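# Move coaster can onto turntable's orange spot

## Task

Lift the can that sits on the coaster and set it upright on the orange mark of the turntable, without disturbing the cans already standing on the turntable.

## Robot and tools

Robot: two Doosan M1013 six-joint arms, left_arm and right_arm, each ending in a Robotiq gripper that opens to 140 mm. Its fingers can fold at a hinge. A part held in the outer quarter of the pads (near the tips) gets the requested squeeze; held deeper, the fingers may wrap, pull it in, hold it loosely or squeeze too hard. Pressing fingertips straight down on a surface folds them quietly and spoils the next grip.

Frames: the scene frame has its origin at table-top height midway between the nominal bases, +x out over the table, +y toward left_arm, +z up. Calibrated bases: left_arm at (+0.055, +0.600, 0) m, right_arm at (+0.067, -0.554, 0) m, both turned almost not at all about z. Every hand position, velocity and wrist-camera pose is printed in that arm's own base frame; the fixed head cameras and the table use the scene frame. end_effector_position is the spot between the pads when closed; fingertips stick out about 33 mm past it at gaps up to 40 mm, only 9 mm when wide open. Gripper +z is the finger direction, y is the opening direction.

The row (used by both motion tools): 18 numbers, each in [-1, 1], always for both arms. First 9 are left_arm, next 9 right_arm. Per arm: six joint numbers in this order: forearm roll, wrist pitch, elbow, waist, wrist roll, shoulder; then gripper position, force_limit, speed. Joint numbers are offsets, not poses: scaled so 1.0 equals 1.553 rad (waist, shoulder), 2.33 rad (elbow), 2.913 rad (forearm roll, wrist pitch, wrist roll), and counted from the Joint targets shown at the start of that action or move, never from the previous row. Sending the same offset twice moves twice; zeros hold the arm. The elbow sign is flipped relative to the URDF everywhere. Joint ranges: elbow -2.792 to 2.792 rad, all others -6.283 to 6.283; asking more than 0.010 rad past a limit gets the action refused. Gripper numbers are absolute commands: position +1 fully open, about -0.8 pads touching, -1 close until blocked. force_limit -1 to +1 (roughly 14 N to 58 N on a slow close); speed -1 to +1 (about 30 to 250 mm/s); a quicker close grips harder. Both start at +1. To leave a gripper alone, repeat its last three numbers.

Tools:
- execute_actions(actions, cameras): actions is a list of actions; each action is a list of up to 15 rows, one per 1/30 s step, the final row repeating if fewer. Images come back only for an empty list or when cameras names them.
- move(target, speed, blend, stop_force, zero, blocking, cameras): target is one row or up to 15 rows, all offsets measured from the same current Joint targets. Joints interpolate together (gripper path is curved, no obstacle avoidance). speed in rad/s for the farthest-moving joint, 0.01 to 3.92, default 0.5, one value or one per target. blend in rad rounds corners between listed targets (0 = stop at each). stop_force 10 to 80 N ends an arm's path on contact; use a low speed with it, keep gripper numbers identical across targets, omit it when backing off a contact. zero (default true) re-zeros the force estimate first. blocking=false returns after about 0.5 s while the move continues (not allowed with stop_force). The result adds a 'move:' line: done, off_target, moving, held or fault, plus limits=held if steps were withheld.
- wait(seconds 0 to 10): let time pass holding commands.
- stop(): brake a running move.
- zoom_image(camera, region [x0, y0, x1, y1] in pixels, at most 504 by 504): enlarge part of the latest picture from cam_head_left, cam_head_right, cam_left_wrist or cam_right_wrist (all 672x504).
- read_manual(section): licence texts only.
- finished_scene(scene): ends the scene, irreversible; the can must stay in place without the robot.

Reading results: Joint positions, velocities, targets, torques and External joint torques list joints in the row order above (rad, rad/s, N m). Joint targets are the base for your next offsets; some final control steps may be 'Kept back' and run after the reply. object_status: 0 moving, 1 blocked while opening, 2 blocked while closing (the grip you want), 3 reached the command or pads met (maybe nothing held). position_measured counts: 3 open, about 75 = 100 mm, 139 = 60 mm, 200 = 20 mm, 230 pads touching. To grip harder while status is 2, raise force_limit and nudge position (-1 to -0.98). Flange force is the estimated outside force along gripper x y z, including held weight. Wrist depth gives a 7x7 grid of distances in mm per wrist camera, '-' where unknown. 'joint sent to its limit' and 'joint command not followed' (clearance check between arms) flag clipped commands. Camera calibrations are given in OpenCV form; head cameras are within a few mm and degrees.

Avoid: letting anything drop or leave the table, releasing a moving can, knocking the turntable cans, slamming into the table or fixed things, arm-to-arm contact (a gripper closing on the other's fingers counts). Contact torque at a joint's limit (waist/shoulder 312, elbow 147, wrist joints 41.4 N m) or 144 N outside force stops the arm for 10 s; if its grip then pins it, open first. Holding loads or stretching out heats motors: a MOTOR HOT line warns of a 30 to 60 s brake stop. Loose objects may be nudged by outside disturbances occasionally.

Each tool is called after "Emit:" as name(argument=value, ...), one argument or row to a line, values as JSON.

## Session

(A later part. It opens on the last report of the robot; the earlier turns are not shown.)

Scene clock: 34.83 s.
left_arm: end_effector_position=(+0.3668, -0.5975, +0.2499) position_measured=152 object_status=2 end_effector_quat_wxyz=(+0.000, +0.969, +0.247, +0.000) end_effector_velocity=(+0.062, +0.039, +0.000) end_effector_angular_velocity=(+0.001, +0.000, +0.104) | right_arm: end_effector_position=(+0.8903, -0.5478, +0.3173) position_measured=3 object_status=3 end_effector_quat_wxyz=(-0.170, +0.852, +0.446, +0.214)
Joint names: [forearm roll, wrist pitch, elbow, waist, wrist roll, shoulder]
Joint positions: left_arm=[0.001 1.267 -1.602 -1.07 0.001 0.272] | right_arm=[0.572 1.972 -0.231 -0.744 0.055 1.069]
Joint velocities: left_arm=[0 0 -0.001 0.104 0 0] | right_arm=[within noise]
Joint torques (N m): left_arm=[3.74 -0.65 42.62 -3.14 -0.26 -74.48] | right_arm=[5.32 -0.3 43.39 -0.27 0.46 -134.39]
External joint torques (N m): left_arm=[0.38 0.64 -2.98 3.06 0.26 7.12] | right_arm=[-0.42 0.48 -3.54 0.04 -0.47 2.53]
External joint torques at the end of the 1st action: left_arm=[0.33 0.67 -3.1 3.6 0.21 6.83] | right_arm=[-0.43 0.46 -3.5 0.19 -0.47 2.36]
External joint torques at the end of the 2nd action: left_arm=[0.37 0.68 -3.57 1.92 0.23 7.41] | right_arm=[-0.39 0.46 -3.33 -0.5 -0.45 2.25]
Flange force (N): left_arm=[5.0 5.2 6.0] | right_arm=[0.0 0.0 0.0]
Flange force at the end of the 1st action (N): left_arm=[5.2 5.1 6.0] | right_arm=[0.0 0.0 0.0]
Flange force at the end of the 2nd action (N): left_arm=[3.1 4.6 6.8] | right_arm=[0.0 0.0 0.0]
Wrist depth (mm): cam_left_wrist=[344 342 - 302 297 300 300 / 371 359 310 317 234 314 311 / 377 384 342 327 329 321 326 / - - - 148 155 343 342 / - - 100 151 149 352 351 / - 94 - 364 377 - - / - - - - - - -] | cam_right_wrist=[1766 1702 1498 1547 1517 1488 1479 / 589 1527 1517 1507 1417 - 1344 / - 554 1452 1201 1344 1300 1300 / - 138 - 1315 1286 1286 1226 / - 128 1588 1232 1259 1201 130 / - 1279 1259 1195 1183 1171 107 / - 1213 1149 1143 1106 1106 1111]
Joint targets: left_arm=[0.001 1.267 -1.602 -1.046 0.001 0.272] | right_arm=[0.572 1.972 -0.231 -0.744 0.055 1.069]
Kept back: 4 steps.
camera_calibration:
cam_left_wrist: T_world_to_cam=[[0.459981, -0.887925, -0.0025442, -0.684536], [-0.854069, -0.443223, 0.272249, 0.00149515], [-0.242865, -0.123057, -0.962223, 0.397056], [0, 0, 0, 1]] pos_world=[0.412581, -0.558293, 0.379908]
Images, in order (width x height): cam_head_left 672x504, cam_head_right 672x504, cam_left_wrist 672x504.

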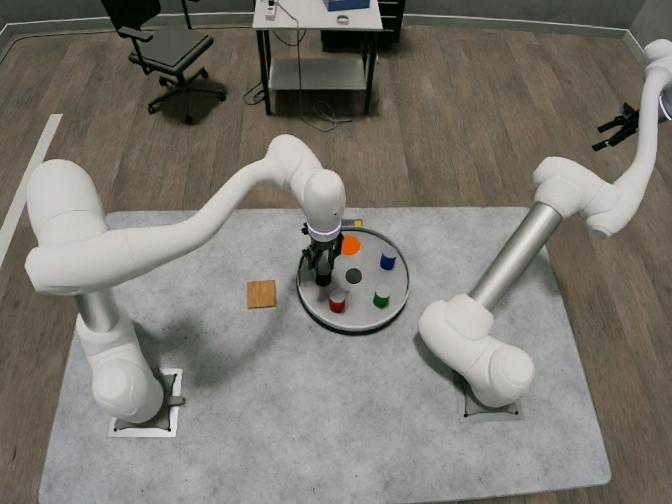

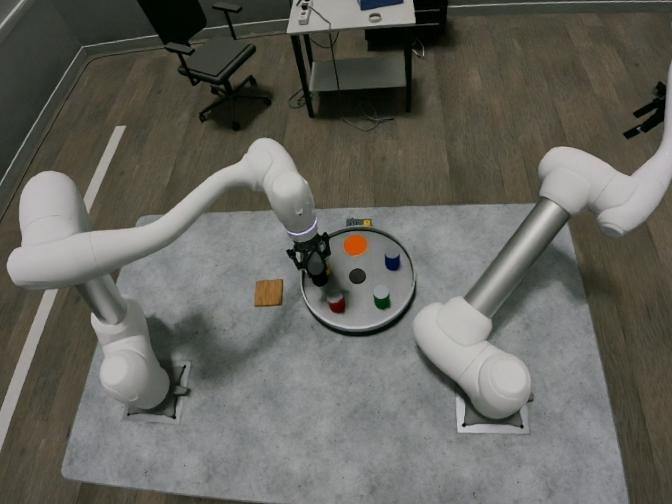

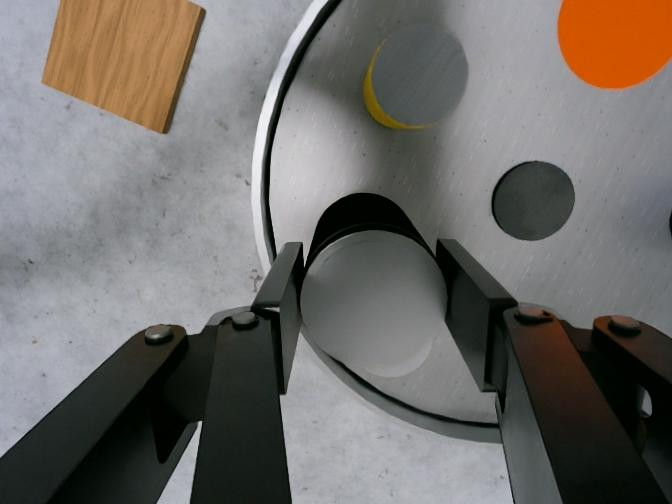

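Emit:
zoom_image(
  camera="cam_head_left",
  region=[290, 215, 420, 345],
)

Emit:
zoom_image(
  camera="cam_head_right",
  region=[290, 215, 420, 345],
)

Emit:
wait(
  seconds=0.0,
  cameras=["cam_head_left", "cam_left_wrist"],
)

Emit:
wait(
  seconds=1.5,
  cameras=["cam_head_left", "cam_left_wrist"],
)

Emit:
wait(
  seconds=1.5,
  cameras=["cam_head_left", "cam_left_wrist"],
)

Scaled by 3.877.

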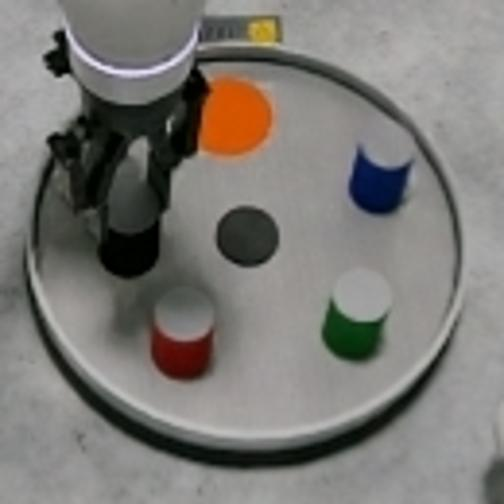

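Scaled by 3.877.

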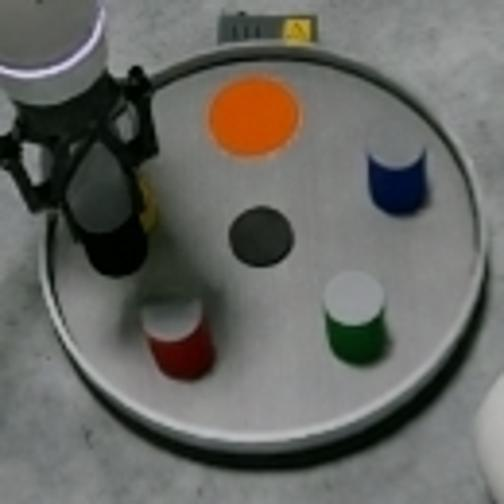

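Scene clock: 37.60 s.
left_arm: end_effector_position=(+0.3809, -0.5887, +0.2499) position_measured=152 object_status=2 end_effector_quat_wxyz=(+0.000, +0.966, +0.259, +0.000) | right_arm: end_effector_position=(+0.8903, -0.5478, +0.3173) position_measured=3 object_status=3 end_effector_quat_wxyz=(-0.170, +0.852, +0.446, +0.214)
Joint names: [forearm roll, wrist pitch, elbow, waist, wrist roll, shoulder]
Joint positions: left_arm=[0.001 1.267 -1.602 -1.046 0.001 0.272] | right_arm=[0.572 1.972 -0.231 -0.744 0.055 1.069]
Joint torques (N m): left_arm=[3.78 -0.69 42.65 -2.43 -0.2 -74.02] | right_arm=[5.31 -0.27 43.41 -0.24 0.45 -134.55]
External joint torques (N m): left_arm=[0.32 0.69 -3.09 2.35 0.2 6.89] | right_arm=[-0.4 0.45 -3.45 -0.91 -0.46 2.49]
Flange force (N): left_arm=[3.9 4.7 6.0] | right_arm=[0.0 0.0 0.0]
Wrist depth (mm): cam_left_wrist=[350 342 354 305 248 296 296 / 359 358 372 316 309 313 307 / - 386 382 327 324 325 326 / - - - 148 155 334 341 / - - 100 151 138 351 351 / - 94 - 373 380 - - / - - - 476 - - -] | cam_right_wrist=[611 1599 1567 1498 1632 1470 1409 / 610 1537 1443 1443 1452 1400 1368 / - 1443 1400 1376 1337 1425 1315 / - 137 1337 1344 1279 1286 1272 / - 119 1272 1344 1220 1213 130 / - 1245 1232 1226 1300 1149 107 / - 1259 1127 1160 1111 1101 1121]
Joint targets: left_arm=[0.001 1.267 -1.602 -1.046 0.001 0.272] | right_arm=[0.572 1.972 -0.231 -0.744 0.055 1.069]
Tool commands: left_gripper/position=-1.0 left_gripper/force_limit=-0.3 left_gripper/speed=-1.0 right_gripper/position=+1.0 right_gripper/force_limit=+1.0 right_gripper/speed=+1.0
camera_calibration:
cam_left_wrist: T_world_to_cam=[[0.48091, -0.876766, -0.00248629, -0.684536], [-0.843336, -0.463346, 0.272203, 0.0014887], [-0.239811, -0.128809, -0.962237, 0.397007], [0, 0, 0, 1]] pos_world=[0.425662, -0.54835, 0.379908]
Images, in order (width x height): cam_head_left 672x504, cam_left_wrist 672x504.

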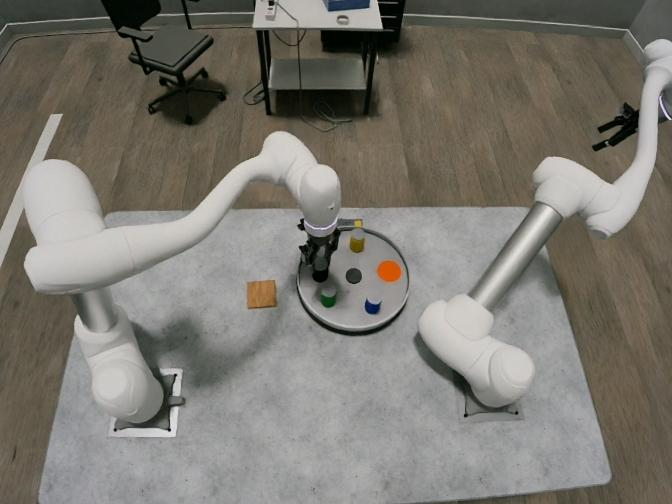

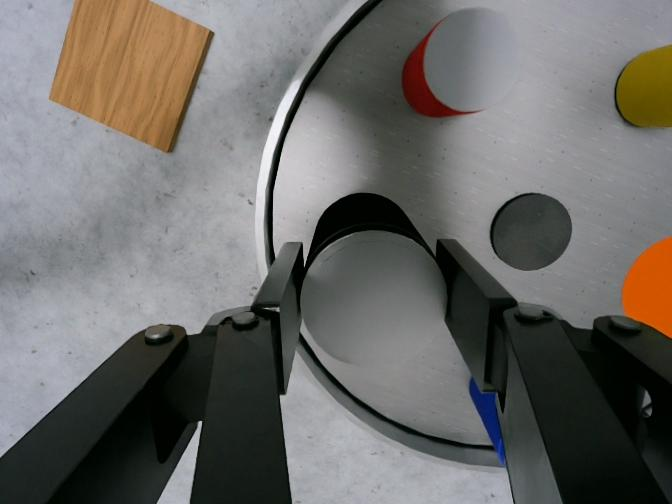

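Scene clock: 39.10 s.
left_arm: end_effector_position=(+0.3809, -0.5887, +0.2499) position_measured=152 object_status=2 end_effector_quat_wxyz=(+0.000, +0.966, +0.259, +0.000) | right_arm: end_effector_position=(+0.8903, -0.5478, +0.3173) position_measured=3 object_status=3 end_effector_quat_wxyz=(-0.170, +0.852, +0.446, +0.214)
Joint names: [forearm roll, wrist pitch, elbow, waist, wrist roll, shoulder]
Joint positions: left_arm=[0.001 1.267 -1.602 -1.046 0.001 0.272] | right_arm=[0.572 1.972 -0.231 -0.744 0.055 1.069]
Joint torques (N m): left_arm=[3.77 -0.62 42.73 -1.68 -0.2 -74.14] | right_arm=[5.28 -0.26 43.38 -0.01 0.45 -134.42]
External joint torques (N m): left_arm=[0.35 0.61 -3.11 1.64 0.2 6.81] | right_arm=[-0.36 0.45 -3.37 0.06 -0.46 2.16]
Flange force (N): left_arm=[2.8 4.5 6.1] | right_arm=[0.0 0.0 0.0]
Wrist depth (mm): cam_left_wrist=[348 343 349 302 302 298 236 / - 359 371 314 310 313 313 / - - 382 324 324 326 326 / - - 399 154 155 334 341 / - - 101 151 149 351 352 / - 94 - 355 - - - / - - - - - - -] | cam_right_wrist=[1537 1643 1547 1547 1452 1461 1470 / 574 - - 1443 1384 1434 1368 / 545 - 1434 1392 1344 1352 1252 / 519 517 1315 1307 1329 1265 1195 / - 128 1239 1245 1149 1189 130 / - 1272 1259 1213 1322 1154 107 / 1220 1207 1183 1132 1132 1121 1085]
Joint targets: left_arm=[0.001 1.267 -1.602 -1.046 0.001 0.272] | right_arm=[0.572 1.972 -0.231 -0.744 0.055 1.069]
Tool commands: left_gripper/position=-1.0 left_gripper/force_limit=-0.3 left_gripper/speed=-1.0 right_gripper/position=+1.0 right_gripper/force_limit=+1.0 right_gripper/speed=+1.0
wait: 1.50 s; at rest by 0.17 s
camera_calibration:
cam_left_wrist: T_world_to_cam=[[0.48091, -0.876766, -0.00248629, -0.684536], [-0.843336, -0.463346, 0.272203, 0.0014887], [-0.239811, -0.128809, -0.962237, 0.397007], [0, 0, 0, 1]] pos_world=[0.425662, -0.54835, 0.379908]
Images, in order (width x height): cam_head_left 672x504, cam_left_wrist 672x504.

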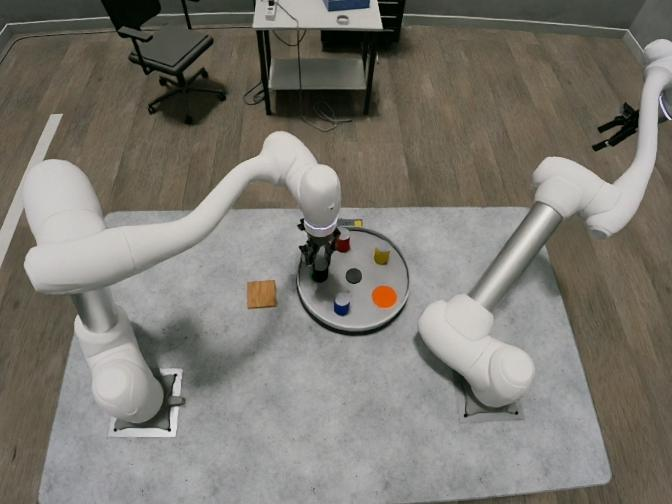

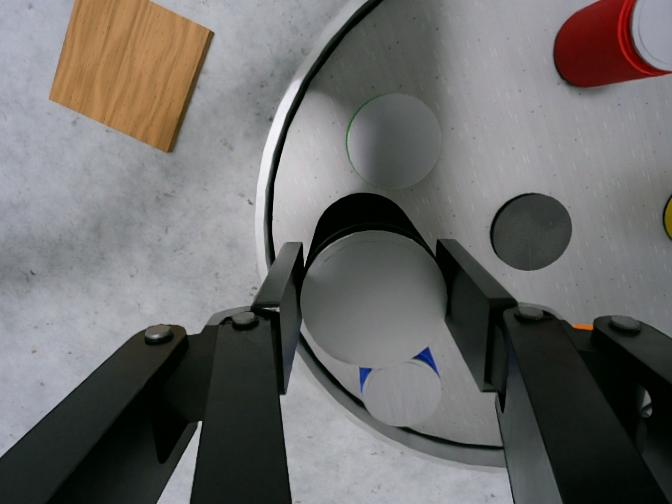

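Scene clock: 40.60 s.
left_arm: end_effector_position=(+0.3809, -0.5887, +0.2499) position_measured=152 object_status=2 end_effector_quat_wxyz=(+0.000, +0.966, +0.259, +0.000) | right_arm: end_effector_position=(+0.8903, -0.5478, +0.3173) position_measured=3 object_status=3 end_effector_quat_wxyz=(-0.170, +0.852, +0.446, +0.214)
Joint names: [forearm roll, wrist pitch, elbow, waist, wrist roll, shoulder]
Joint positions: left_arm=[0.001 1.267 -1.602 -1.046 0.001 0.272] | right_arm=[0.572 1.972 -0.231 -0.744 0.055 1.069]
Joint torques (N m): left_arm=[3.76 -0.62 42.71 -1.87 -0.18 -74.23] | right_arm=[5.28 -0.27 43.39 -0.29 0.42 -134.59]
External joint torques (N m): left_arm=[0.35 0.62 -3.16 2.02 0.18 6.96] | right_arm=[-0.36 0.45 -3.32 0.14 -0.43 2.18]
Flange force (N): left_arm=[3.4 4.6 6.2] | right_arm=[0.0 0.0 0.0]
Wrist depth (mm): cam_left_wrist=[349 344 354 302 301 231 295 / 359 358 - 317 315 313 312 / - 384 334 325 328 325 326 / - - 343 154 156 335 341 / - - 100 - 138 351 350 / - 94 - 379 390 - - / - - - 478 - - -] | cam_right_wrist=[1507 1702 1779 - 1567 1400 1384 / 587 1547 1507 1417 1400 1384 1376 / 543 1368 1425 1400 1337 1322 1279 / 526 508 1352 1300 1245 - 1226 / - 128 - 1252 1245 1183 130 / - 1259 1207 1213 1177 1166 - / 1183 1220 1171 1177 1138 1090 1101]
Joint targets: left_arm=[0.001 1.267 -1.602 -1.046 0.001 0.272] | right_arm=[0.572 1.972 -0.231 -0.744 0.055 1.069]
Tool commands: left_gripper/position=-1.0 left_gripper/force_limit=-0.3 left_gripper/speed=-1.0 right_gripper/position=+1.0 right_gripper/force_limit=+1.0 right_gripper/speed=+1.0
wait: 1.50 s; at rest by 0.17 s
camera_calibration:
cam_left_wrist: T_world_to_cam=[[0.48091, -0.876766, -0.00248629, -0.684536], [-0.843336, -0.463346, 0.272203, 0.0014887], [-0.239811, -0.128809, -0.962237, 0.397007], [0, 0, 0, 1]] pos_world=[0.425662, -0.54835, 0.379908]
Images, in order (width x height): cam_head_left 672x504, cam_left_wrist 672x504.

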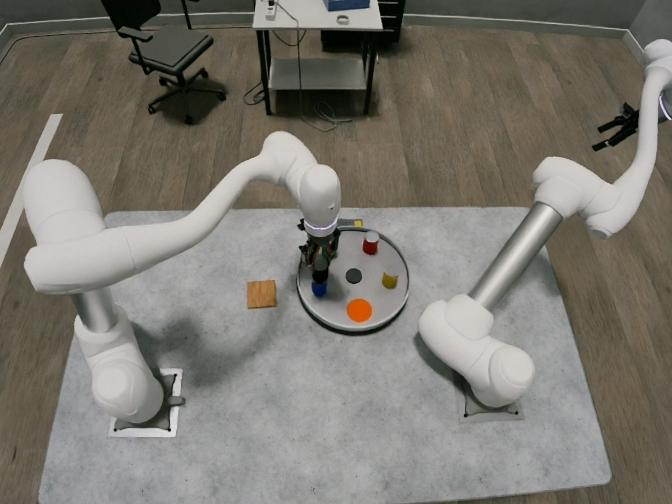

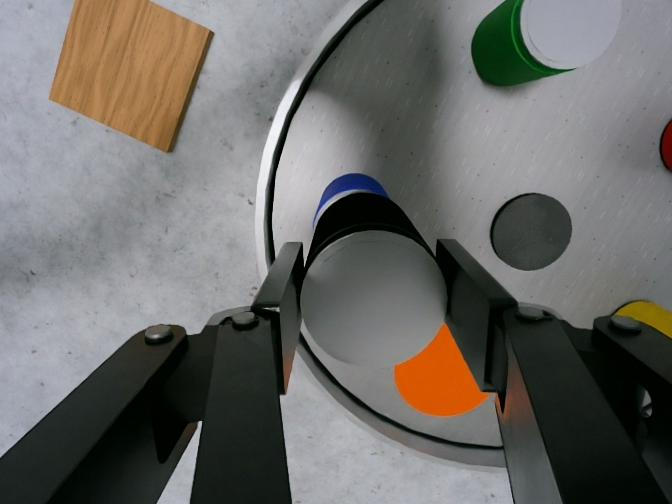

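Emit:
zoom_image(
  camera="cam_left_wrist",
  region=[280, 180, 600, 430],
)

Emit:
zoom_image(
  camera="cam_head_left",
  region=[290, 215, 420, 345],
)

Scaled by 1.575.

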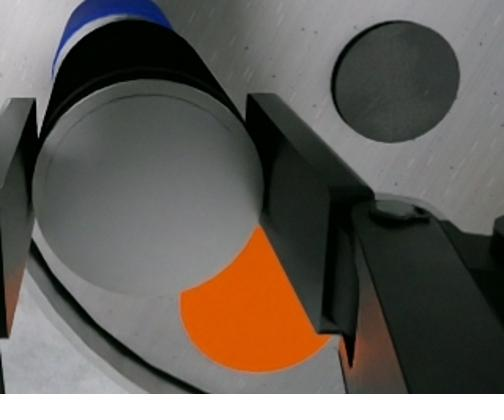

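Scaled by 3.877.

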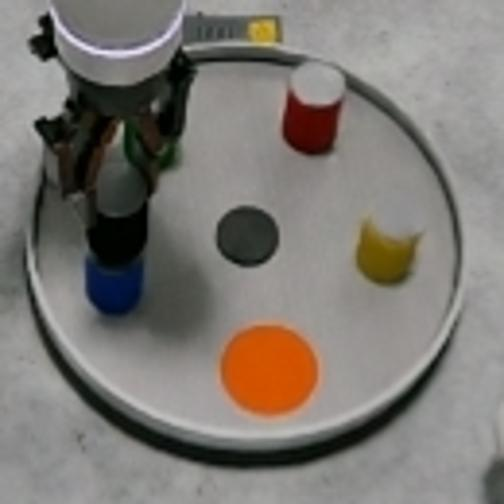

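Emit:
move(
  target=[0, 0.0033, 0.0039, -0.0958, 0, -0.0003, -1.0, -0.3, -1.0, 0, 0, 0, 0, 0, 0, 1.0, 1.0, 1.0],
  speed=0.3,
)

Scene clock: 44.83 s.
left_arm: end_effector_position=(+0.2899, -0.6398, +0.2551) position_measured=152 object_status=2 end_effector_quat_wxyz=(+0.000, +0.982, +0.186, +0.000) | right_arm: end_effector_position=(+0.8903, -0.5478, +0.3173) position_measured=3 object_status=3 end_effector_quat_wxyz=(-0.170, +0.852, +0.446, +0.214)
Joint names: [forearm roll, wrist pitch, elbow, waist, wrist roll, shoulder]
Joint positions: left_arm=[0.001 1.276 -1.593 -1.195 0.001 0.272] | right_arm=[0.572 1.972 -0.231 -0.744 0.055 1.069]
Joint torques (N m): left_arm=[3.8 -0.69 42.84 -1.96 -0.22 -74.2] | right_arm=[5.29 -0.25 43.44 -0.2 0.47 -134.8]
External joint torques (N m): left_arm=[0.32 0.68 -3.2 2.16 0.22 7.11] | right_arm=[-0.38 0.43 -3.46 0.1 -0.48 2.62]
Flange force (N): left_arm=[3.6 4.8 6.2] | right_arm=[0.0 0.0 0.0]
Wrist depth (mm): cam_left_wrist=[343 354 307 305 305 300 305 / 380 - 322 237 319 317 317 / 398 384 334 331 333 333 330 / - 412 - 153 156 262 345 / - - 100 - 136 114 342 / - 94 - - - - - / - - - - - - -] | cam_right_wrist=[1834 1643 1632 1507 1517 - 1417 / - 1527 1488 1470 1417 1368 1425 / 553 1392 1409 1434 1344 1400 1149 / 524 509 1337 1368 1293 1213 1226 / - 137 1195 1189 1252 1213 130 / - 1252 1259 1265 1166 1149 107 / 1226 1189 1160 1189 1090 1101 1116]
Joint targets: left_arm=[0.001 1.276 -1.593 -1.195 0.001 0.272] | right_arm=[0.572 1.972 -0.231 -0.744 0.055 1.069]
move: done

Emit:
wait(
  seconds=6.28,
)

Emit:
execute_actions(
  actions=[
    [[0,-0.0002,-0.0001,0.0002,0,0.0001,-1,-0.3,-1,0,0,0,0,0,0,1,1,1],[0,-0.0007,-0.0005,0.0009,0,0.0004,-1,-0.3,-1,0,0,0,0,0,0,1,1,1],[0,-0.0015,-0.0012,0.0020,0,0.0010,-1,-0.3,-1,0,0,0,0,0,0,1,1,1],[0,-0.0026,-0.0021,0.0036,0,0.0017,-1,-0.3,-1,0,0,0,0,0,0,1,1,1],[0,-0.0041,-0.0033,0.0056,0,0.0027,-1,-0.3,-1,0,0,0,0,0,0,1,1,1],[0,-0.0058,-0.0047,0.0079,0,0.0038,-1,-0.3,-1,0,0,0,0,0,0,1,1,1],[0,-0.0078,-0.0063,0.0101,0,0.0052,-1,-0.3,-1,0,0,0,0,0,0,1,1,1],[0,-0.0100,-0.0081,0.0124,0,0.0066,-1,-0.3,-1,0,0,0,0,0,0,1,1,1],[0,-0.0125,-0.0101,0.0147,0,0.0083,-1,-0.3,-1,0,0,0,0,0,0,1,1,1],[0,-0.0152,-0.0123,0.0169,0,0.0100,-1,-0.3,-1,0,0,0,0,0,0,1,1,1],[0,-0.0180,-0.0146,0.0192,0,0.0119,-1,-0.3,-1,0,0,0,0,0,0,1,1,1],[0,-0.0210,-0.0170,0.0214,0,0.0139,-1,-0.3,-1,0,0,0,0,0,0,1,1,1],[0,-0.0240,-0.0194,0.0237,0,0.0159,-1,-0.3,-1,0,0,0,0,0,0,1,1,1],[0,-0.0272,-0.0220,0.0259,0,0.0180,-1,-0.3,-1,0,0,0,0,0,0,1,1,1],[0,-0.0303,-0.0246,0.0282,0,0.0201,-1,-0.3,-1,0,0,0,0,0,0,1,1,1]],
    [[0,-0.0032,-0.0026,0.0023,0,0.0021,-1,-0.3,-1,0,0,0,0,0,0,1,1,1],[0,-0.0063,-0.0051,0.0045,0,0.0042,-1,-0.3,-1,0,0,0,0,0,0,1,1,1],[0,-0.0094,-0.0076,0.0068,0,0.0062,-1,-0.3,-1,0,0,0,0,0,0,1,1,1],[0,-0.0123,-0.0100,0.0090,0,0.0082,-1,-0.3,-1,0,0,0,0,0,0,1,1,1],[0,-0.0152,-0.0123,0.0113,0,0.0100,-1,-0.3,-1,0,0,0,0,0,0,1,1,1],[0,-0.0178,-0.0144,0.0135,0,0.0118,-1,-0.3,-1,0,0,0,0,0,0,1,1,1],[0,-0.0203,-0.0164,0.0158,0,0.0134,-1,-0.3,-1,0,0,0,0,0,0,1,1,1],[0,-0.0226,-0.0182,0.0180,0,0.0149,-1,-0.3,-1,0,0,0,0,0,0,1,1,1],[0,-0.0245,-0.0199,0.0203,0,0.0163,-1,-0.3,-1,0,0,0,0,0,0,1,1,1],[0,-0.0263,-0.0213,0.0225,0,0.0174,-1,-0.3,-1,0,0,0,0,0,0,1,1,1],[0,-0.0277,-0.0224,0.0248,0,0.0184,-1,-0.3,-1,0,0,0,0,0,0,1,1,1],[0,-0.0289,-0.0233,0.0270,0,0.0191,-1,-0.3,-1,0,0,0,0,0,0,1,1,1],[0,-0.0297,-0.0240,0.0293,0,0.0197,-1,-0.3,-1,0,0,0,0,0,0,1,1,1],[0,-0.0302,-0.0244,0.0316,0,0.0200,-1,-0.3,-1,0,0,0,0,0,0,1,1,1],[0,-0.0304,-0.0245,0.0338,0,0.0201,-1,-0.3,-1,0,0,0,0,0,0,1,1,1]],
    [[0,0,0,0.0023,0,0,-1,-0.3,-1,0,0,0,0,0,0,1,1,1],[0,0,0,0.0045,0,0,-1,-0.3,-1,0,0,0,0,0,0,1,1,1],[0,0,0,0.0068,0,0,-1,-0.3,-1,0,0,0,0,0,0,1,1,1],[0,0,0,0.0090,0,0,0.25,-0.3,0,0,0,0,0,0,0,1,1,1],[0,0,0,0.0113,0,0,0.25,-0.3,0,0,0,0,0,0,0,1,1,1],[0,0,0,0.0135,0,0,0.25,-0.3,0,0,0,0,0,0,0,1,1,1],[0,0,0,0.0158,0,0,0.25,-0.3,0,0,0,0,0,0,0,1,1,1],[0,0,0,0.0180,0,0,0.25,-0.3,0,0,0,0,0,0,0,1,1,1],[0,0,0,0.0203,0,0,0.25,-0.3,0,0,0,0,0,0,0,1,1,1],[0,0,0,0.0225,0,0,0.25,-0.3,0,0,0,0,0,0,0,1,1,1],[0,0,0,0.0248,0,0,0.25,-0.3,0,0,0,0,0,0,0,1,1,1],[0,0,0,0.0270,0,0,0.25,-0.3,0,0,0,0,0,0,0,1,1,1],[0,0,0,0.0293,0,0,0.25,-0.3,0,0,0,0,0,0,0,1,1,1],[0,0,0,0.0316,0,0,0.25,-0.3,0,0,0,0,0,0,0,1,1,1],[0,0,0,0.0338,0,0,0.25,-0.3,0,0,0,0,0,0,0,1,1,1]],
    [[0,0.0003,0.0002,0.0023,0,-0.0002,0.25,-0.3,0,0,0,0,0,0,0,1,1,1],[0,0.0011,0.0009,0.0045,0,-0.0007,0.25,-0.3,0,0,0,0,0,0,0,1,1,1],[0,0.0024,0.0020,0.0068,0,-0.0016,0.25,-0.3,0,0,0,0,0,0,0,1,1,1],[0,0.0042,0.0034,0.0090,0,-0.0028,0.25,-0.3,0,0,0,0,0,0,0,1,1,1],[0,0.0064,0.0052,0.0113,0,-0.0042,0.25,-0.3,0,0,0,0,0,0,0,1,1,1],[0,0.0088,0.0071,0.0135,0,-0.0058,0.25,-0.3,0,0,0,0,0,0,0,1,1,1],[0,0.0114,0.0092,0.0158,0,-0.0076,0.25,-0.3,0,0,0,0,0,0,0,1,1,1],[0,0.0141,0.0114,0.0180,0,-0.0093,0.25,-0.3,0,0,0,0,0,0,0,1,1,1],[0,0.0167,0.0135,0.0203,0,-0.0111,0.25,-0.3,0,0,0,0,0,0,0,1,1,1],[0,0.0191,0.0155,0.0225,0,-0.0127,0.25,-0.3,0,0,0,0,0,0,0,1,1,1],[0,0.0213,0.0172,0.0248,0,-0.0141,0.25,-0.3,0,0,0,0,0,0,0,1,1,1],[0,0.0231,0.0186,0.0265,0,-0.0153,0.25,-0.3,0,0,0,0,0,0,0,1,1,1],[0,0.0244,0.0197,0.0276,0,-0.0162,0.25,-0.3,0,0,0,0,0,0,0,1,1,1],[0,0.0252,0.0204,0.0282,0,-0.0167,0.25,-0.3,0,0,0,0,0,0,0,1,1,1],[0,0.0255,0.0206,0.0284,0,-0.0169,0.25,-0.3,0,0,0,0,0,0,0,1,1,1]],
  ],
  cameras=["cam_head_left", "cam_head_right", "cam_left_wrist"],
)

Scene clock: 52.53 s.
left_arm: end_effector_position=(+0.2898, -0.6398, +0.2551) position_measured=152 object_status=2 end_effector_quat_wxyz=(+0.000, +0.982, +0.186, +0.000) | right_arm: end_effector_position=(+0.8903, -0.5478, +0.3173) position_measured=3 object_status=3 end_effector_quat_wxyz=(-0.170, +0.852, +0.446, +0.214)
Joint names: [forearm roll, wrist pitch, elbow, waist, wrist roll, shoulder]
Joint positions: left_arm=[0.001 1.276 -1.593 -1.195 0.001 0.272] | right_arm=[0.572 1.972 -0.231 -0.744 0.055 1.069]
Joint torques (N m): left_arm=[3.76 -0.67 42.7 -2.38 -0.19 -74.32] | right_arm=[5.31 -0.29 43.48 -0.23 0.46 -134.57]
External joint torques (N m): left_arm=[0.35 0.66 -3.14 2.3 0.19 7.53] | right_arm=[-0.4 0.48 -3.49 0.27 -0.46 2.35]
Flange force (N): left_arm=[3.8 5.6 6.3] | right_arm=[0.0 0.0 0.0]
Wrist depth (mm): cam_left_wrist=[348 348 305 281 307 300 303 / - - 321 320 319 318 317 / - - 326 333 328 332 318 / - - - 154 155 348 346 / - - 100 - 137 357 343 / - 94 - 450 - - - / - - - - - - -] | cam_right_wrist=[- 1643 1610 1779 1417 1425 1470 / - 1578 1498 1461 - 1400 1252 / - 1337 1409 1400 1352 1337 1220 / - 511 1352 1300 1315 - 1213 / - 137 1286 1245 1337 1189 123 / - 1259 1245 1121 1177 1183 107 / - 1207 1177 1076 1143 1116 1076]
Joint targets: left_arm=[0.001 1.276 -1.593 -1.195 0.001 0.272] | right_arm=[0.572 1.972 -0.231 -0.744 0.055 1.069]
Tool commands: left_gripper/position=-1.0 left_gripper/force_limit=-0.3 left_gripper/speed=-1.0 right_gripper/position=+1.0 right_gripper/force_limit=+1.0 right_gripper/speed=+1.0
wait: 6.30 s; at rest from the start

Scene clock: 54.40 s.
left_arm: end_effector_position=(+0.3994, -0.5798, +0.1770) position_measured=98 object_status=3 end_effector_quat_wxyz=(+0.000, +0.962, +0.273, +0.000) end_effector_velocity=(+0.065, +0.037, +0.127) end_effector_angular_velocity=(-0.003, -0.002, +0.106) | right_arm: end_effector_position=(+0.8903, -0.5478, +0.3173) position_measured=3 object_status=3 end_effector_quat_wxyz=(-0.170, +0.852, +0.446, +0.214)
Joint names: [forearm roll, wrist pitch, elbow, waist, wrist roll, shoulder]
Joint positions: left_arm=[0.001 1.143 -1.679 -1.017 0.001 0.319] | right_arm=[0.572 1.972 -0.231 -0.744 0.055 1.069]
Joint velocities: left_arm=[0 0.217 0.142 0.106 0.001 -0.078] | right_arm=[within noise]
Joint torques (N m): left_arm=[3.54 -0.7 40.26 1.28 -0.21 -74.61] | right_arm=[5.33 -0.28 43.47 -0.31 0.45 -134.58]
External joint torques (N m): left_arm=[0.36 0.69 -2.67 -1.28 0.21 4.89] | right_arm=[-0.43 0.46 -3.59 0.45 -0.46 2.66]
External joint torques at the end of the 1st action: left_arm=[0.33 0.46 -2.42 3.86 0.22 5.05] | right_arm=[-0.39 0.43 -3.47 -0.18 -0.45 2.47]
External joint torques at the end of the 2nd action: left_arm=[0.33 0.55 -2.63 0.89 0.25 6.47] | right_arm=[-0.43 0.43 -3.62 -0.33 -0.45 2.94]
External joint torques at the end of the 3rd action: left_arm=[0.35 0.65 -1.89 1.8 0.18 6.11] | right_arm=[-0.42 0.44 -3.45 0.63 -0.44 2.5]
Flange force (N): left_arm=[-1.4 2.2 4.9] | right_arm=[0.0 0.0 0.0]
Flange force at the end of the 1st action (N): left_arm=[5.5 3.8 4.9] | right_arm=[0.0 0.0 0.0]
Flange force at the end of the 2nd action (N): left_arm=[1.4 4.5 6.4] | right_arm=[0.0 0.0 0.0]
Flange force at the end of the 3rd action (N): left_arm=[2.9 5.5 5.2] | right_arm=[0.0 0.0 0.0]
Wrist depth (mm): cam_left_wrist=[273 275 282 233 233 227 152 / 285 285 - 243 242 241 240 / 308 308 257 252 253 253 250 / - - 263 204 264 258 260 / - - 138 281 280 125 270 / - - 288 294 292 292 - / - - 369 303 301 254 -] | cam_right_wrist=[- 1666 1621 1498 1537 1443 1452 / 569 1517 1409 1498 1409 1434 1352 / 549 533 1368 1344 1368 1337 1127 / - 519 1360 1322 1293 - 1201 / - 137 - 1293 1226 152 130 / - 1279 1259 1195 1195 1149 - / 1232 1226 1189 1154 1154 1106 1081]
Joint targets: left_arm=[0.001 1.174 -1.659 -1.002 0.001 0.308] | right_arm=[0.572 1.972 -0.231 -0.744 0.055 1.069]
Kept back: 4 steps.
camera_calibration:
cam_left_wrist: T_world_to_cam=[[0.506145, -0.862445, -0.00253931, -0.687705], [-0.82951, -0.487618, 0.272288, 0.0214052], [-0.236072, -0.135711, -0.962212, 0.326936], [0, 0, 0, 1]] pos_world=[0.443015, -0.538301, 0.307008]
Images, in order (width x height): cam_head_left 672x504, cam_head_right 672x504, cam_left_wrist 672x504.

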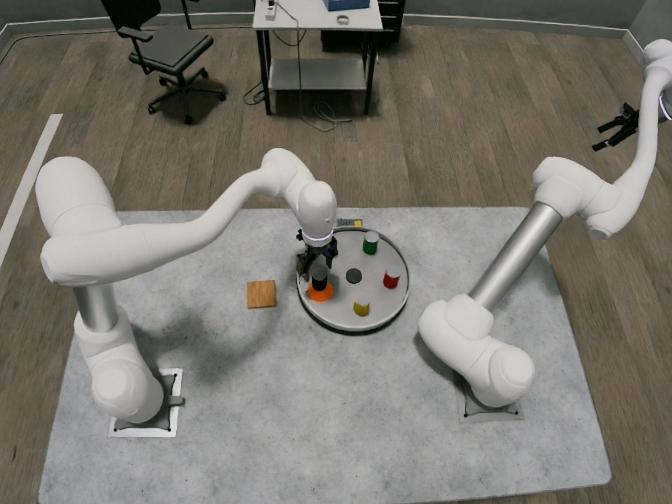

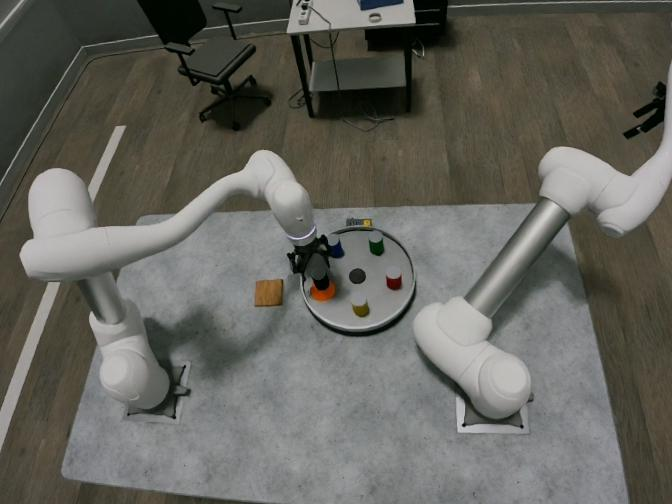

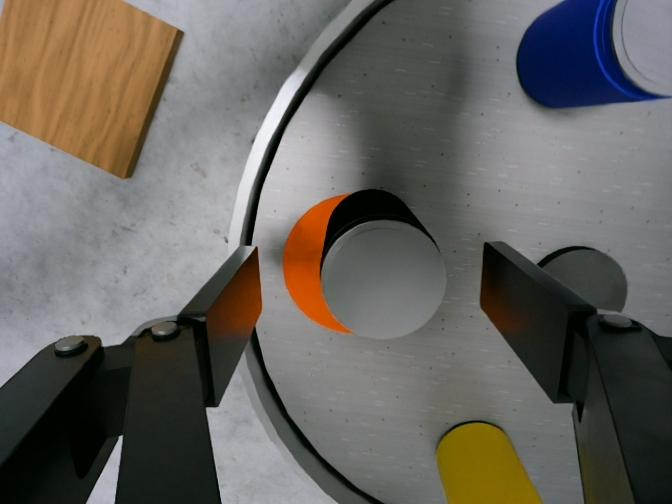

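Emit:
zoom_image(
  camera="cam_left_wrist",
  region=[220, 140, 520, 365],
)

Emit:
wait(
  seconds=1.0,
  cameras=["cam_head_left", "cam_head_right"],
)

Emit:
zoom_image(
  camera="cam_head_left",
  region=[290, 215, 420, 345],
)

Emit:
zoom_image(
  camera="cam_head_right",
  region=[290, 215, 420, 345],
)

Scaled by 1.680.

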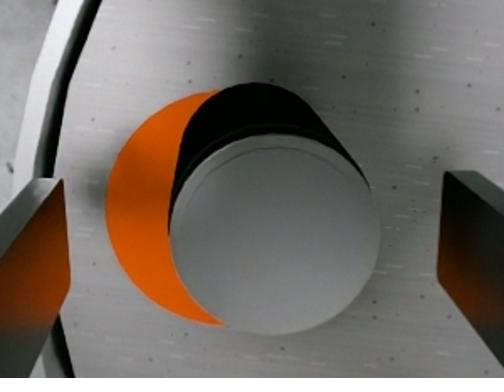

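Scene clock: 55.73 s.
left_arm: end_effector_position=(+0.4083, -0.5741, +0.1947) position_measured=98 object_status=3 end_effector_quat_wxyz=(+0.000, +0.960, +0.280, +0.000) | right_arm: end_effector_position=(+0.8903, -0.5478, +0.3173) position_measured=3 object_status=3 end_effector_quat_wxyz=(-0.170, +0.852, +0.446, +0.214)
Joint names: [forearm roll, wrist pitch, elbow, waist, wrist roll, shoulder]
Joint positions: left_arm=[0.001 1.174 -1.659 -1.002 0.001 0.308] | right_arm=[0.572 1.972 -0.231 -0.744 0.055 1.069]
Joint torques (N m): left_arm=[3.6 -0.69 40.28 -2.17 -0.21 -74.98] | right_arm=[5.33 -0.25 43.35 -0.32 0.46 -134.47]
External joint torques (N m): left_arm=[0.37 0.68 -2.04 2.2 0.21 5.75] | right_arm=[-0.44 0.43 -3.53 -0.31 -0.46 2.68]
Flange force (N): left_arm=[3.7 4.8 4.7] | right_arm=[0.0 0.0 0.0]
Wrist depth (mm): cam_left_wrist=[293 296 302 295 252 250 250 / 306 306 300 263 243 - 258 / - 317 328 274 274 278 272 / 347 - 273 284 287 280 284 / 361 357 138 300 301 125 294 / - - 296 278 313 312 - / - - - 307 330 333 -] | cam_right_wrist=[1972 1643 1599 1599 1507 1507 1417 / - 1557 1527 1498 1557 1344 1360 / - 546 1452 - 1337 1322 1279 / 524 524 1344 1300 1220 1245 1220 / - 128 1259 1293 1259 1259 123 / - 1143 1220 1220 - - - / 1201 1201 1279 1127 1138 1127 -]
Joint targets: left_arm=[0.001 1.174 -1.659 -1.002 0.001 0.308] | right_arm=[0.572 1.972 -0.231 -0.744 0.055 1.069]
Tool commands: left_gripper/position=+0.25 left_gripper/force_limit=-0.3 left_gripper/speed=+0.0 right_gripper/position=+1.0 right_gripper/force_limit=+1.0 right_gripper/speed=+1.0
wait: 1.00 s; at rest by 0.07 s
Images, in order (width x height): cam_head_left 672x504, cam_head_right 672x504.

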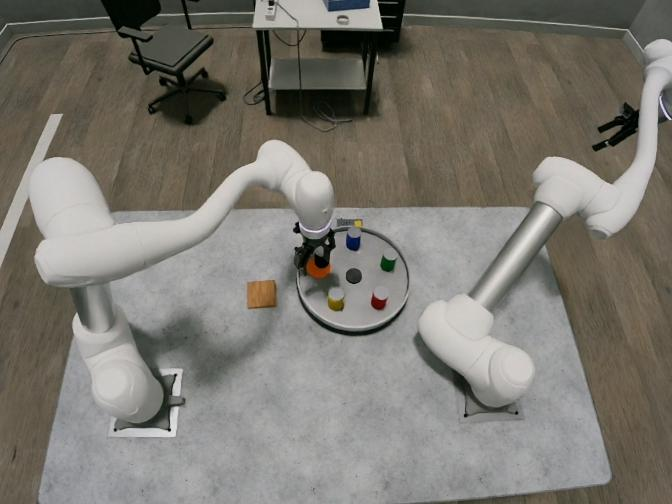

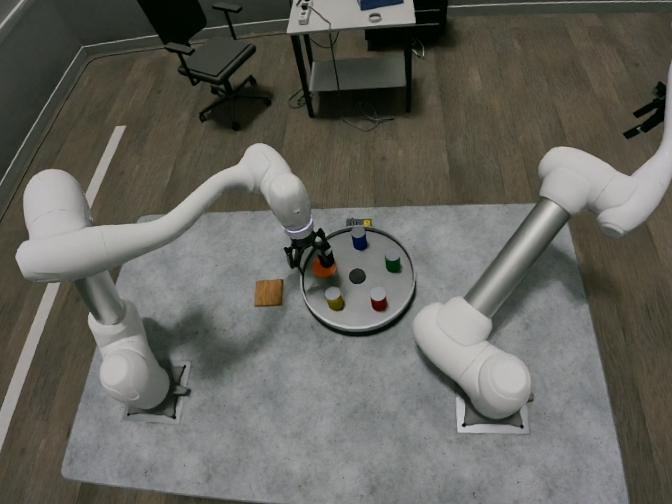

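Scaled by 3.877.

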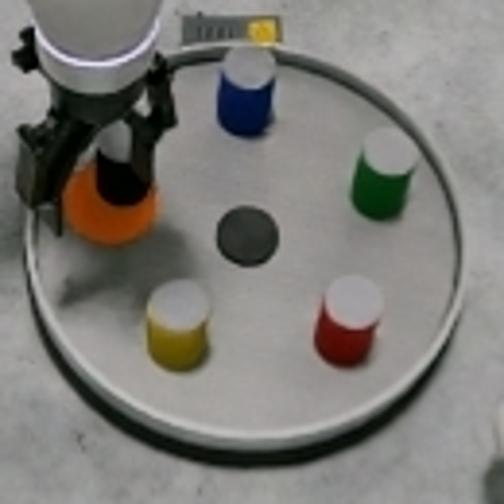

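Scaled by 3.877.

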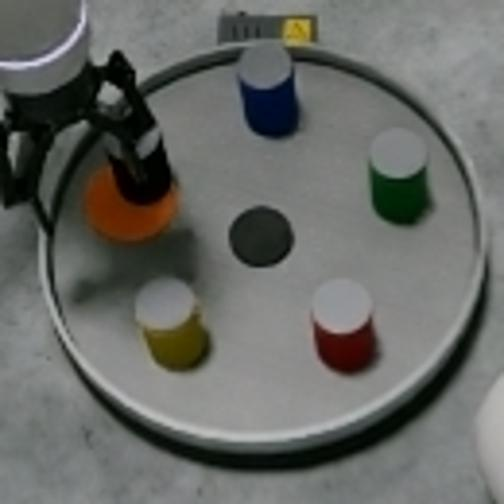

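Emit:
move(
  target=[0, 0, 0, -0.1226, 0, 0, 0.095, -0.3, 0, 0, 0, 0, 0, 0, 0, 1.0, 1.0, 1.0],
  speed=0.4,
)

Scene clock: 63.90 s.
left_arm: end_effector_position=(+0.2923, -0.6410, +0.1948) position_measured=117 object_status=3 end_effector_quat_wxyz=(+0.000, +0.982, +0.188, +0.000) | right_arm: end_effector_position=(+0.8903, -0.5478, +0.3173) position_measured=3 object_status=3 end_effector_quat_wxyz=(-0.170, +0.852, +0.446, +0.214)
Joint names: [forearm roll, wrist pitch, elbow, waist, wrist roll, shoulder]
Joint positions: left_arm=[0.001 1.174 -1.659 -1.192 0.001 0.308] | right_arm=[0.572 1.972 -0.231 -0.744 0.055 1.069]
Joint torques (N m): left_arm=[3.65 -0.68 40.18 -1.84 -0.21 -75.06] | right_arm=[5.33 -0.24 43.43 -0.13 0.46 -134.58]
External joint torques (N m): left_arm=[0.31 0.67 -2.06 1.83 0.21 6.09] | right_arm=[-0.42 0.43 -3.4 0.48 -0.47 2.26]
Flange force (N): left_arm=[3.2 5.3 4.9] | right_arm=[0.0 0.0 0.0]
Wrist depth (mm): cam_left_wrist=[303 301 251 208 252 246 247 / 317 314 263 263 262 261 260 / - 329 275 272 271 273 273 / - 349 283 288 202 282 284 / - - 113 299 298 111 293 / - - - 382 376 - - / - - - - 399 - -] | cam_right_wrist=[- 1666 1621 1578 1498 1425 1425 / - 1567 1507 1425 1417 1384 - / - 544 1434 1376 1360 1392 1265 / - 511 - 1368 1293 1259 1245 / - 120 1315 1252 1252 1207 130 / - 1259 1245 - 1154 1195 107 / - 1201 1201 1166 1121 1111 1061]
Joint targets: left_arm=[0.001 1.174 -1.659 -1.192 0.001 0.308] | right_arm=[0.572 1.972 -0.231 -0.744 0.055 1.069]
move: done

Emit:
wait(
  seconds=1.1,
  cameras=["cam_left_wrist"],
)

Emit:
zoom_image(
  camera="cam_left_wrist",
  region=[200, 0, 600, 300],
)

Emit:
wait(
  seconds=0.5,
  cameras=["cam_left_wrist"],
)

Emit:
zoom_image(
  camera="cam_left_wrist",
  region=[200, 0, 600, 300],
)

Scene clock: 65.30 s.
left_arm: end_effector_position=(+0.2922, -0.6410, +0.1947) position_measured=117 object_status=3 end_effector_quat_wxyz=(+0.000, +0.982, +0.188, +0.000) | right_arm: end_effector_position=(+0.8903, -0.5478, +0.3173) position_measured=3 object_status=3 end_effector_quat_wxyz=(-0.170, +0.852, +0.446, +0.214)
Joint names: [forearm roll, wrist pitch, elbow, waist, wrist roll, shoulder]
Joint positions: left_arm=[0.001 1.174 -1.659 -1.192 0.001 0.308] | right_arm=[0.572 1.972 -0.231 -0.744 0.055 1.069]
Joint torques (N m): left_arm=[3.63 -0.66 40.28 -2.03 -0.23 -75.46] | right_arm=[5.32 -0.29 43.36 -0.07 0.45 -134.61]
External joint torques (N m): left_arm=[0.33 0.66 -2.11 1.82 0.23 6.33] | right_arm=[-0.4 0.48 -3.39 0.58 -0.45 2.38]
Flange force (N): left_arm=[3.2 5.5 5.1] | right_arm=[0.0 0.0 0.0]
Wrist depth (mm): cam_left_wrist=[290 304 251 248 251 246 246 / - - 264 - 262 261 260 / 334 333 274 275 273 272 272 / 347 - 262 287 285 259 229 / - - 113 297 298 111 199 / - - 372 380 - - - / - - 398 399 404 - -] | cam_right_wrist=[623 1610 1578 - 1498 1488 1443 / 581 1479 1488 1392 1547 1376 1344 / 544 - 1461 1400 1286 1337 1252 / 521 137 1329 1368 1479 1293 1252 / - 120 1293 1293 - 1207 130 / - 1272 1239 1195 1183 1177 107 / 1232 1195 1166 1138 1127 1127 -]
Joint targets: left_arm=[0.001 1.174 -1.659 -1.192 0.001 0.308] | right_arm=[0.572 1.972 -0.231 -0.744 0.055 1.069]
Tool commands: left_gripper/position=+0.095 left_gripper/force_limit=-0.3 left_gripper/speed=+0.0 right_gripper/position=+1.0 right_gripper/force_limit=+1.0 right_gripper/speed=+1.0
wait: 1.10 s; at rest from the start
camera_calibration:
cam_left_wrist: T_world_to_cam=[[0.347853, -0.937545, -0.00267979, -0.688031], [-0.901875, -0.335397, 0.272269, 0.0165343], [-0.256164, -0.092293, -0.962217, 0.344053], [0, 0, 0, 1]] pos_world=[0.34238, -0.60776, 0.324708]
Images, in order (width x height): cam_left_wrist 672x504.

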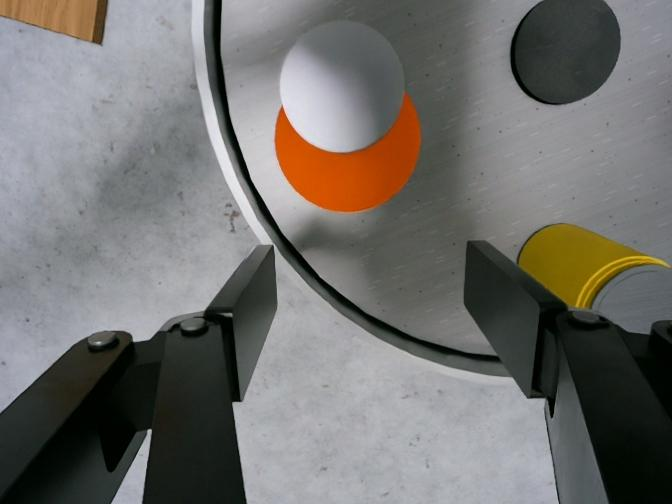

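Scaled by 1.260.

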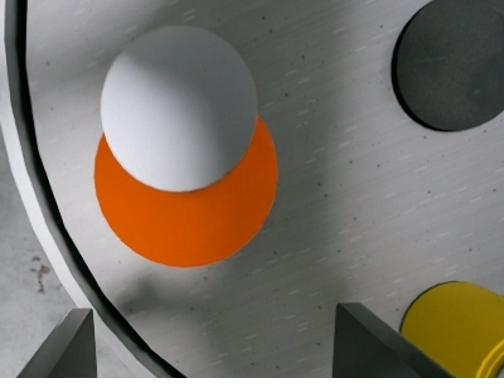

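Scene clock: 65.80 s.
left_arm: end_effector_position=(+0.2922, -0.6410, +0.1947) position_measured=117 object_status=3 end_effector_quat_wxyz=(+0.000, +0.982, +0.188, +0.000) | right_arm: end_effector_position=(+0.8903, -0.5478, +0.3173) position_measured=3 object_status=3 end_effector_quat_wxyz=(-0.170, +0.852, +0.446, +0.214)
Joint names: [forearm roll, wrist pitch, elbow, waist, wrist roll, shoulder]
Joint positions: left_arm=[0.001 1.174 -1.659 -1.192 0.001 0.308] | right_arm=[0.572 1.972 -0.231 -0.744 0.055 1.069]
Joint torques (N m): left_arm=[3.62 -0.68 40.37 -1.87 -0.21 -74.96] | right_arm=[5.31 -0.24 43.46 0 0.44 -134.51]
External joint torques (N m): left_arm=[0.36 0.67 -2.12 2.1 0.21 5.6] | right_arm=[-0.41 0.43 -3.51 -0.8 -0.44 2.42]
Flange force (N): left_arm=[3.5 4.4 4.7] | right_arm=[0.0 0.0 0.0]
Wrist depth (mm): cam_left_wrist=[304 304 250 186 251 247 246 / - 317 264 263 263 261 259 / - 337 276 274 274 273 271 / - 342 268 291 284 228 285 / - - 115 297 297 111 292 / - - - 373 395 - - / - - 411 - - - -] | cam_right_wrist=[- 1610 1547 1547 1470 1488 1452 / - 1517 1479 1470 1578 1425 1329 / 539 539 1434 1417 1360 1322 1293 / - 502 1392 1315 1337 1259 1293 / - 120 1300 1252 1226 1183 130 / - 1279 1207 1183 1201 1183 - / 1226 1239 1149 1201 - 1096 -]
Joint targets: left_arm=[0.001 1.174 -1.659 -1.192 0.001 0.308] | right_arm=[0.572 1.972 -0.231 -0.744 0.055 1.069]
Tool commands: left_gripper/position=+0.095 left_gripper/force_limit=-0.3 left_gripper/speed=+0.0 right_gripper/position=+1.0 right_gripper/force_limit=+1.0 right_gripper/speed=+1.0
wait: 0.50 s; at rest by 0.17 s
camera_calibration:
cam_left_wrist: T_world_to_cam=[[0.347853, -0.937545, -0.00267979, -0.688031], [-0.901875, -0.335397, 0.272269, 0.0165343], [-0.256164, -0.092293, -0.962217, 0.344053], [0, 0, 0, 1]] pos_world=[0.34238, -0.60776, 0.324708]
Images, in order (width x height): cam_left_wrist 672x504.

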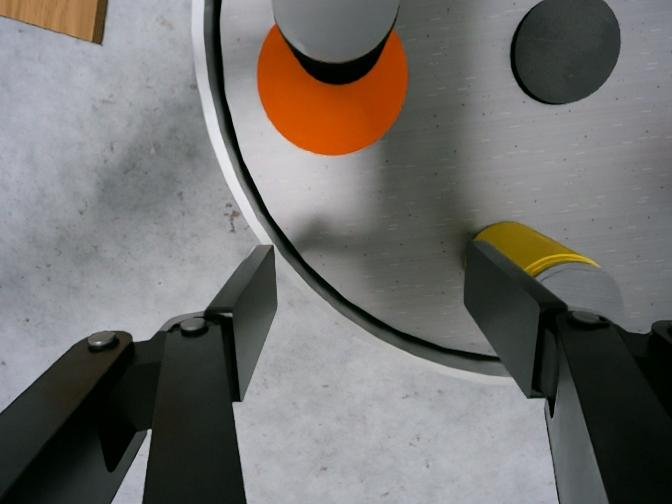

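Scaled by 1.260.

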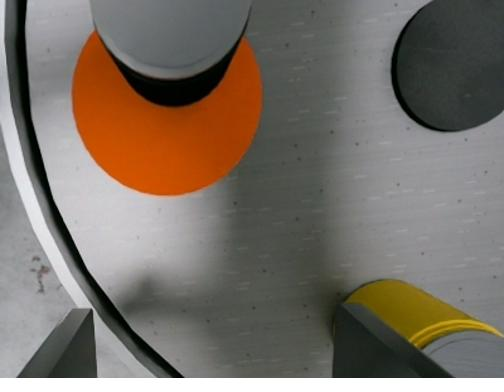

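Emit:
wait(
  seconds=0,
)

Scene clock: 67.50 s.
left_arm: end_effector_position=(+0.2922, -0.6410, +0.1947) position_measured=117 object_status=3 end_effector_quat_wxyz=(+0.000, +0.982, +0.188, +0.000) | right_arm: end_effector_position=(+0.8903, -0.5478, +0.3173) position_measured=3 object_status=3 end_effector_quat_wxyz=(-0.170, +0.852, +0.446, +0.214)
Joint names: [forearm roll, wrist pitch, elbow, waist, wrist roll, shoulder]
Joint positions: left_arm=[0.001 1.174 -1.659 -1.192 0.001 0.308] | right_arm=[0.572 1.972 -0.231 -0.744 0.055 1.069]
Joint torques (N m): left_arm=[3.63 -0.66 40.15 -2.03 -0.2 -75.05] | right_arm=[5.3 -0.27 43.35 -0.13 0.44 -134.61]
External joint torques (N m): left_arm=[0.34 0.65 -1.97 2.15 0.2 5.92] | right_arm=[-0.41 0.45 -3.48 0.18 -0.45 2.71]
Flange force (N): left_arm=[3.6 5.2 4.7] | right_arm=[0.0 0.0 0.0]
Wrist depth (mm): cam_left_wrist=[292 302 251 253 252 246 247 / - 316 262 261 261 261 260 / - - 272 187 272 273 272 / - - 267 288 284 272 240 / - - 107 297 299 111 201 / - - 373 367 376 - - / - - - - 395 - -] | cam_right_wrist=[- 1578 - 1443 1479 1461 1425 / 572 1517 - - 1409 1488 1368 / - 1417 1452 - 1360 1344 1286 / 525 - 1360 1400 1293 1259 1213 / - 137 1344 1259 1220 1201 130 / - 1307 1239 1116 1213 1154 - / 1232 1232 1160 1132 1116 1116 -]
Joint targets: left_arm=[0.001 1.174 -1.659 -1.192 0.001 0.308] | right_arm=[0.572 1.972 -0.231 -0.744 0.055 1.069]
Tool commands: left_gripper/position=+0.095 left_gripper/force_limit=-0.3 left_gripper/speed=+0.0 right_gripper/position=+1.0 right_gripper/force_limit=+1.0 right_gripper/speed=+1.0


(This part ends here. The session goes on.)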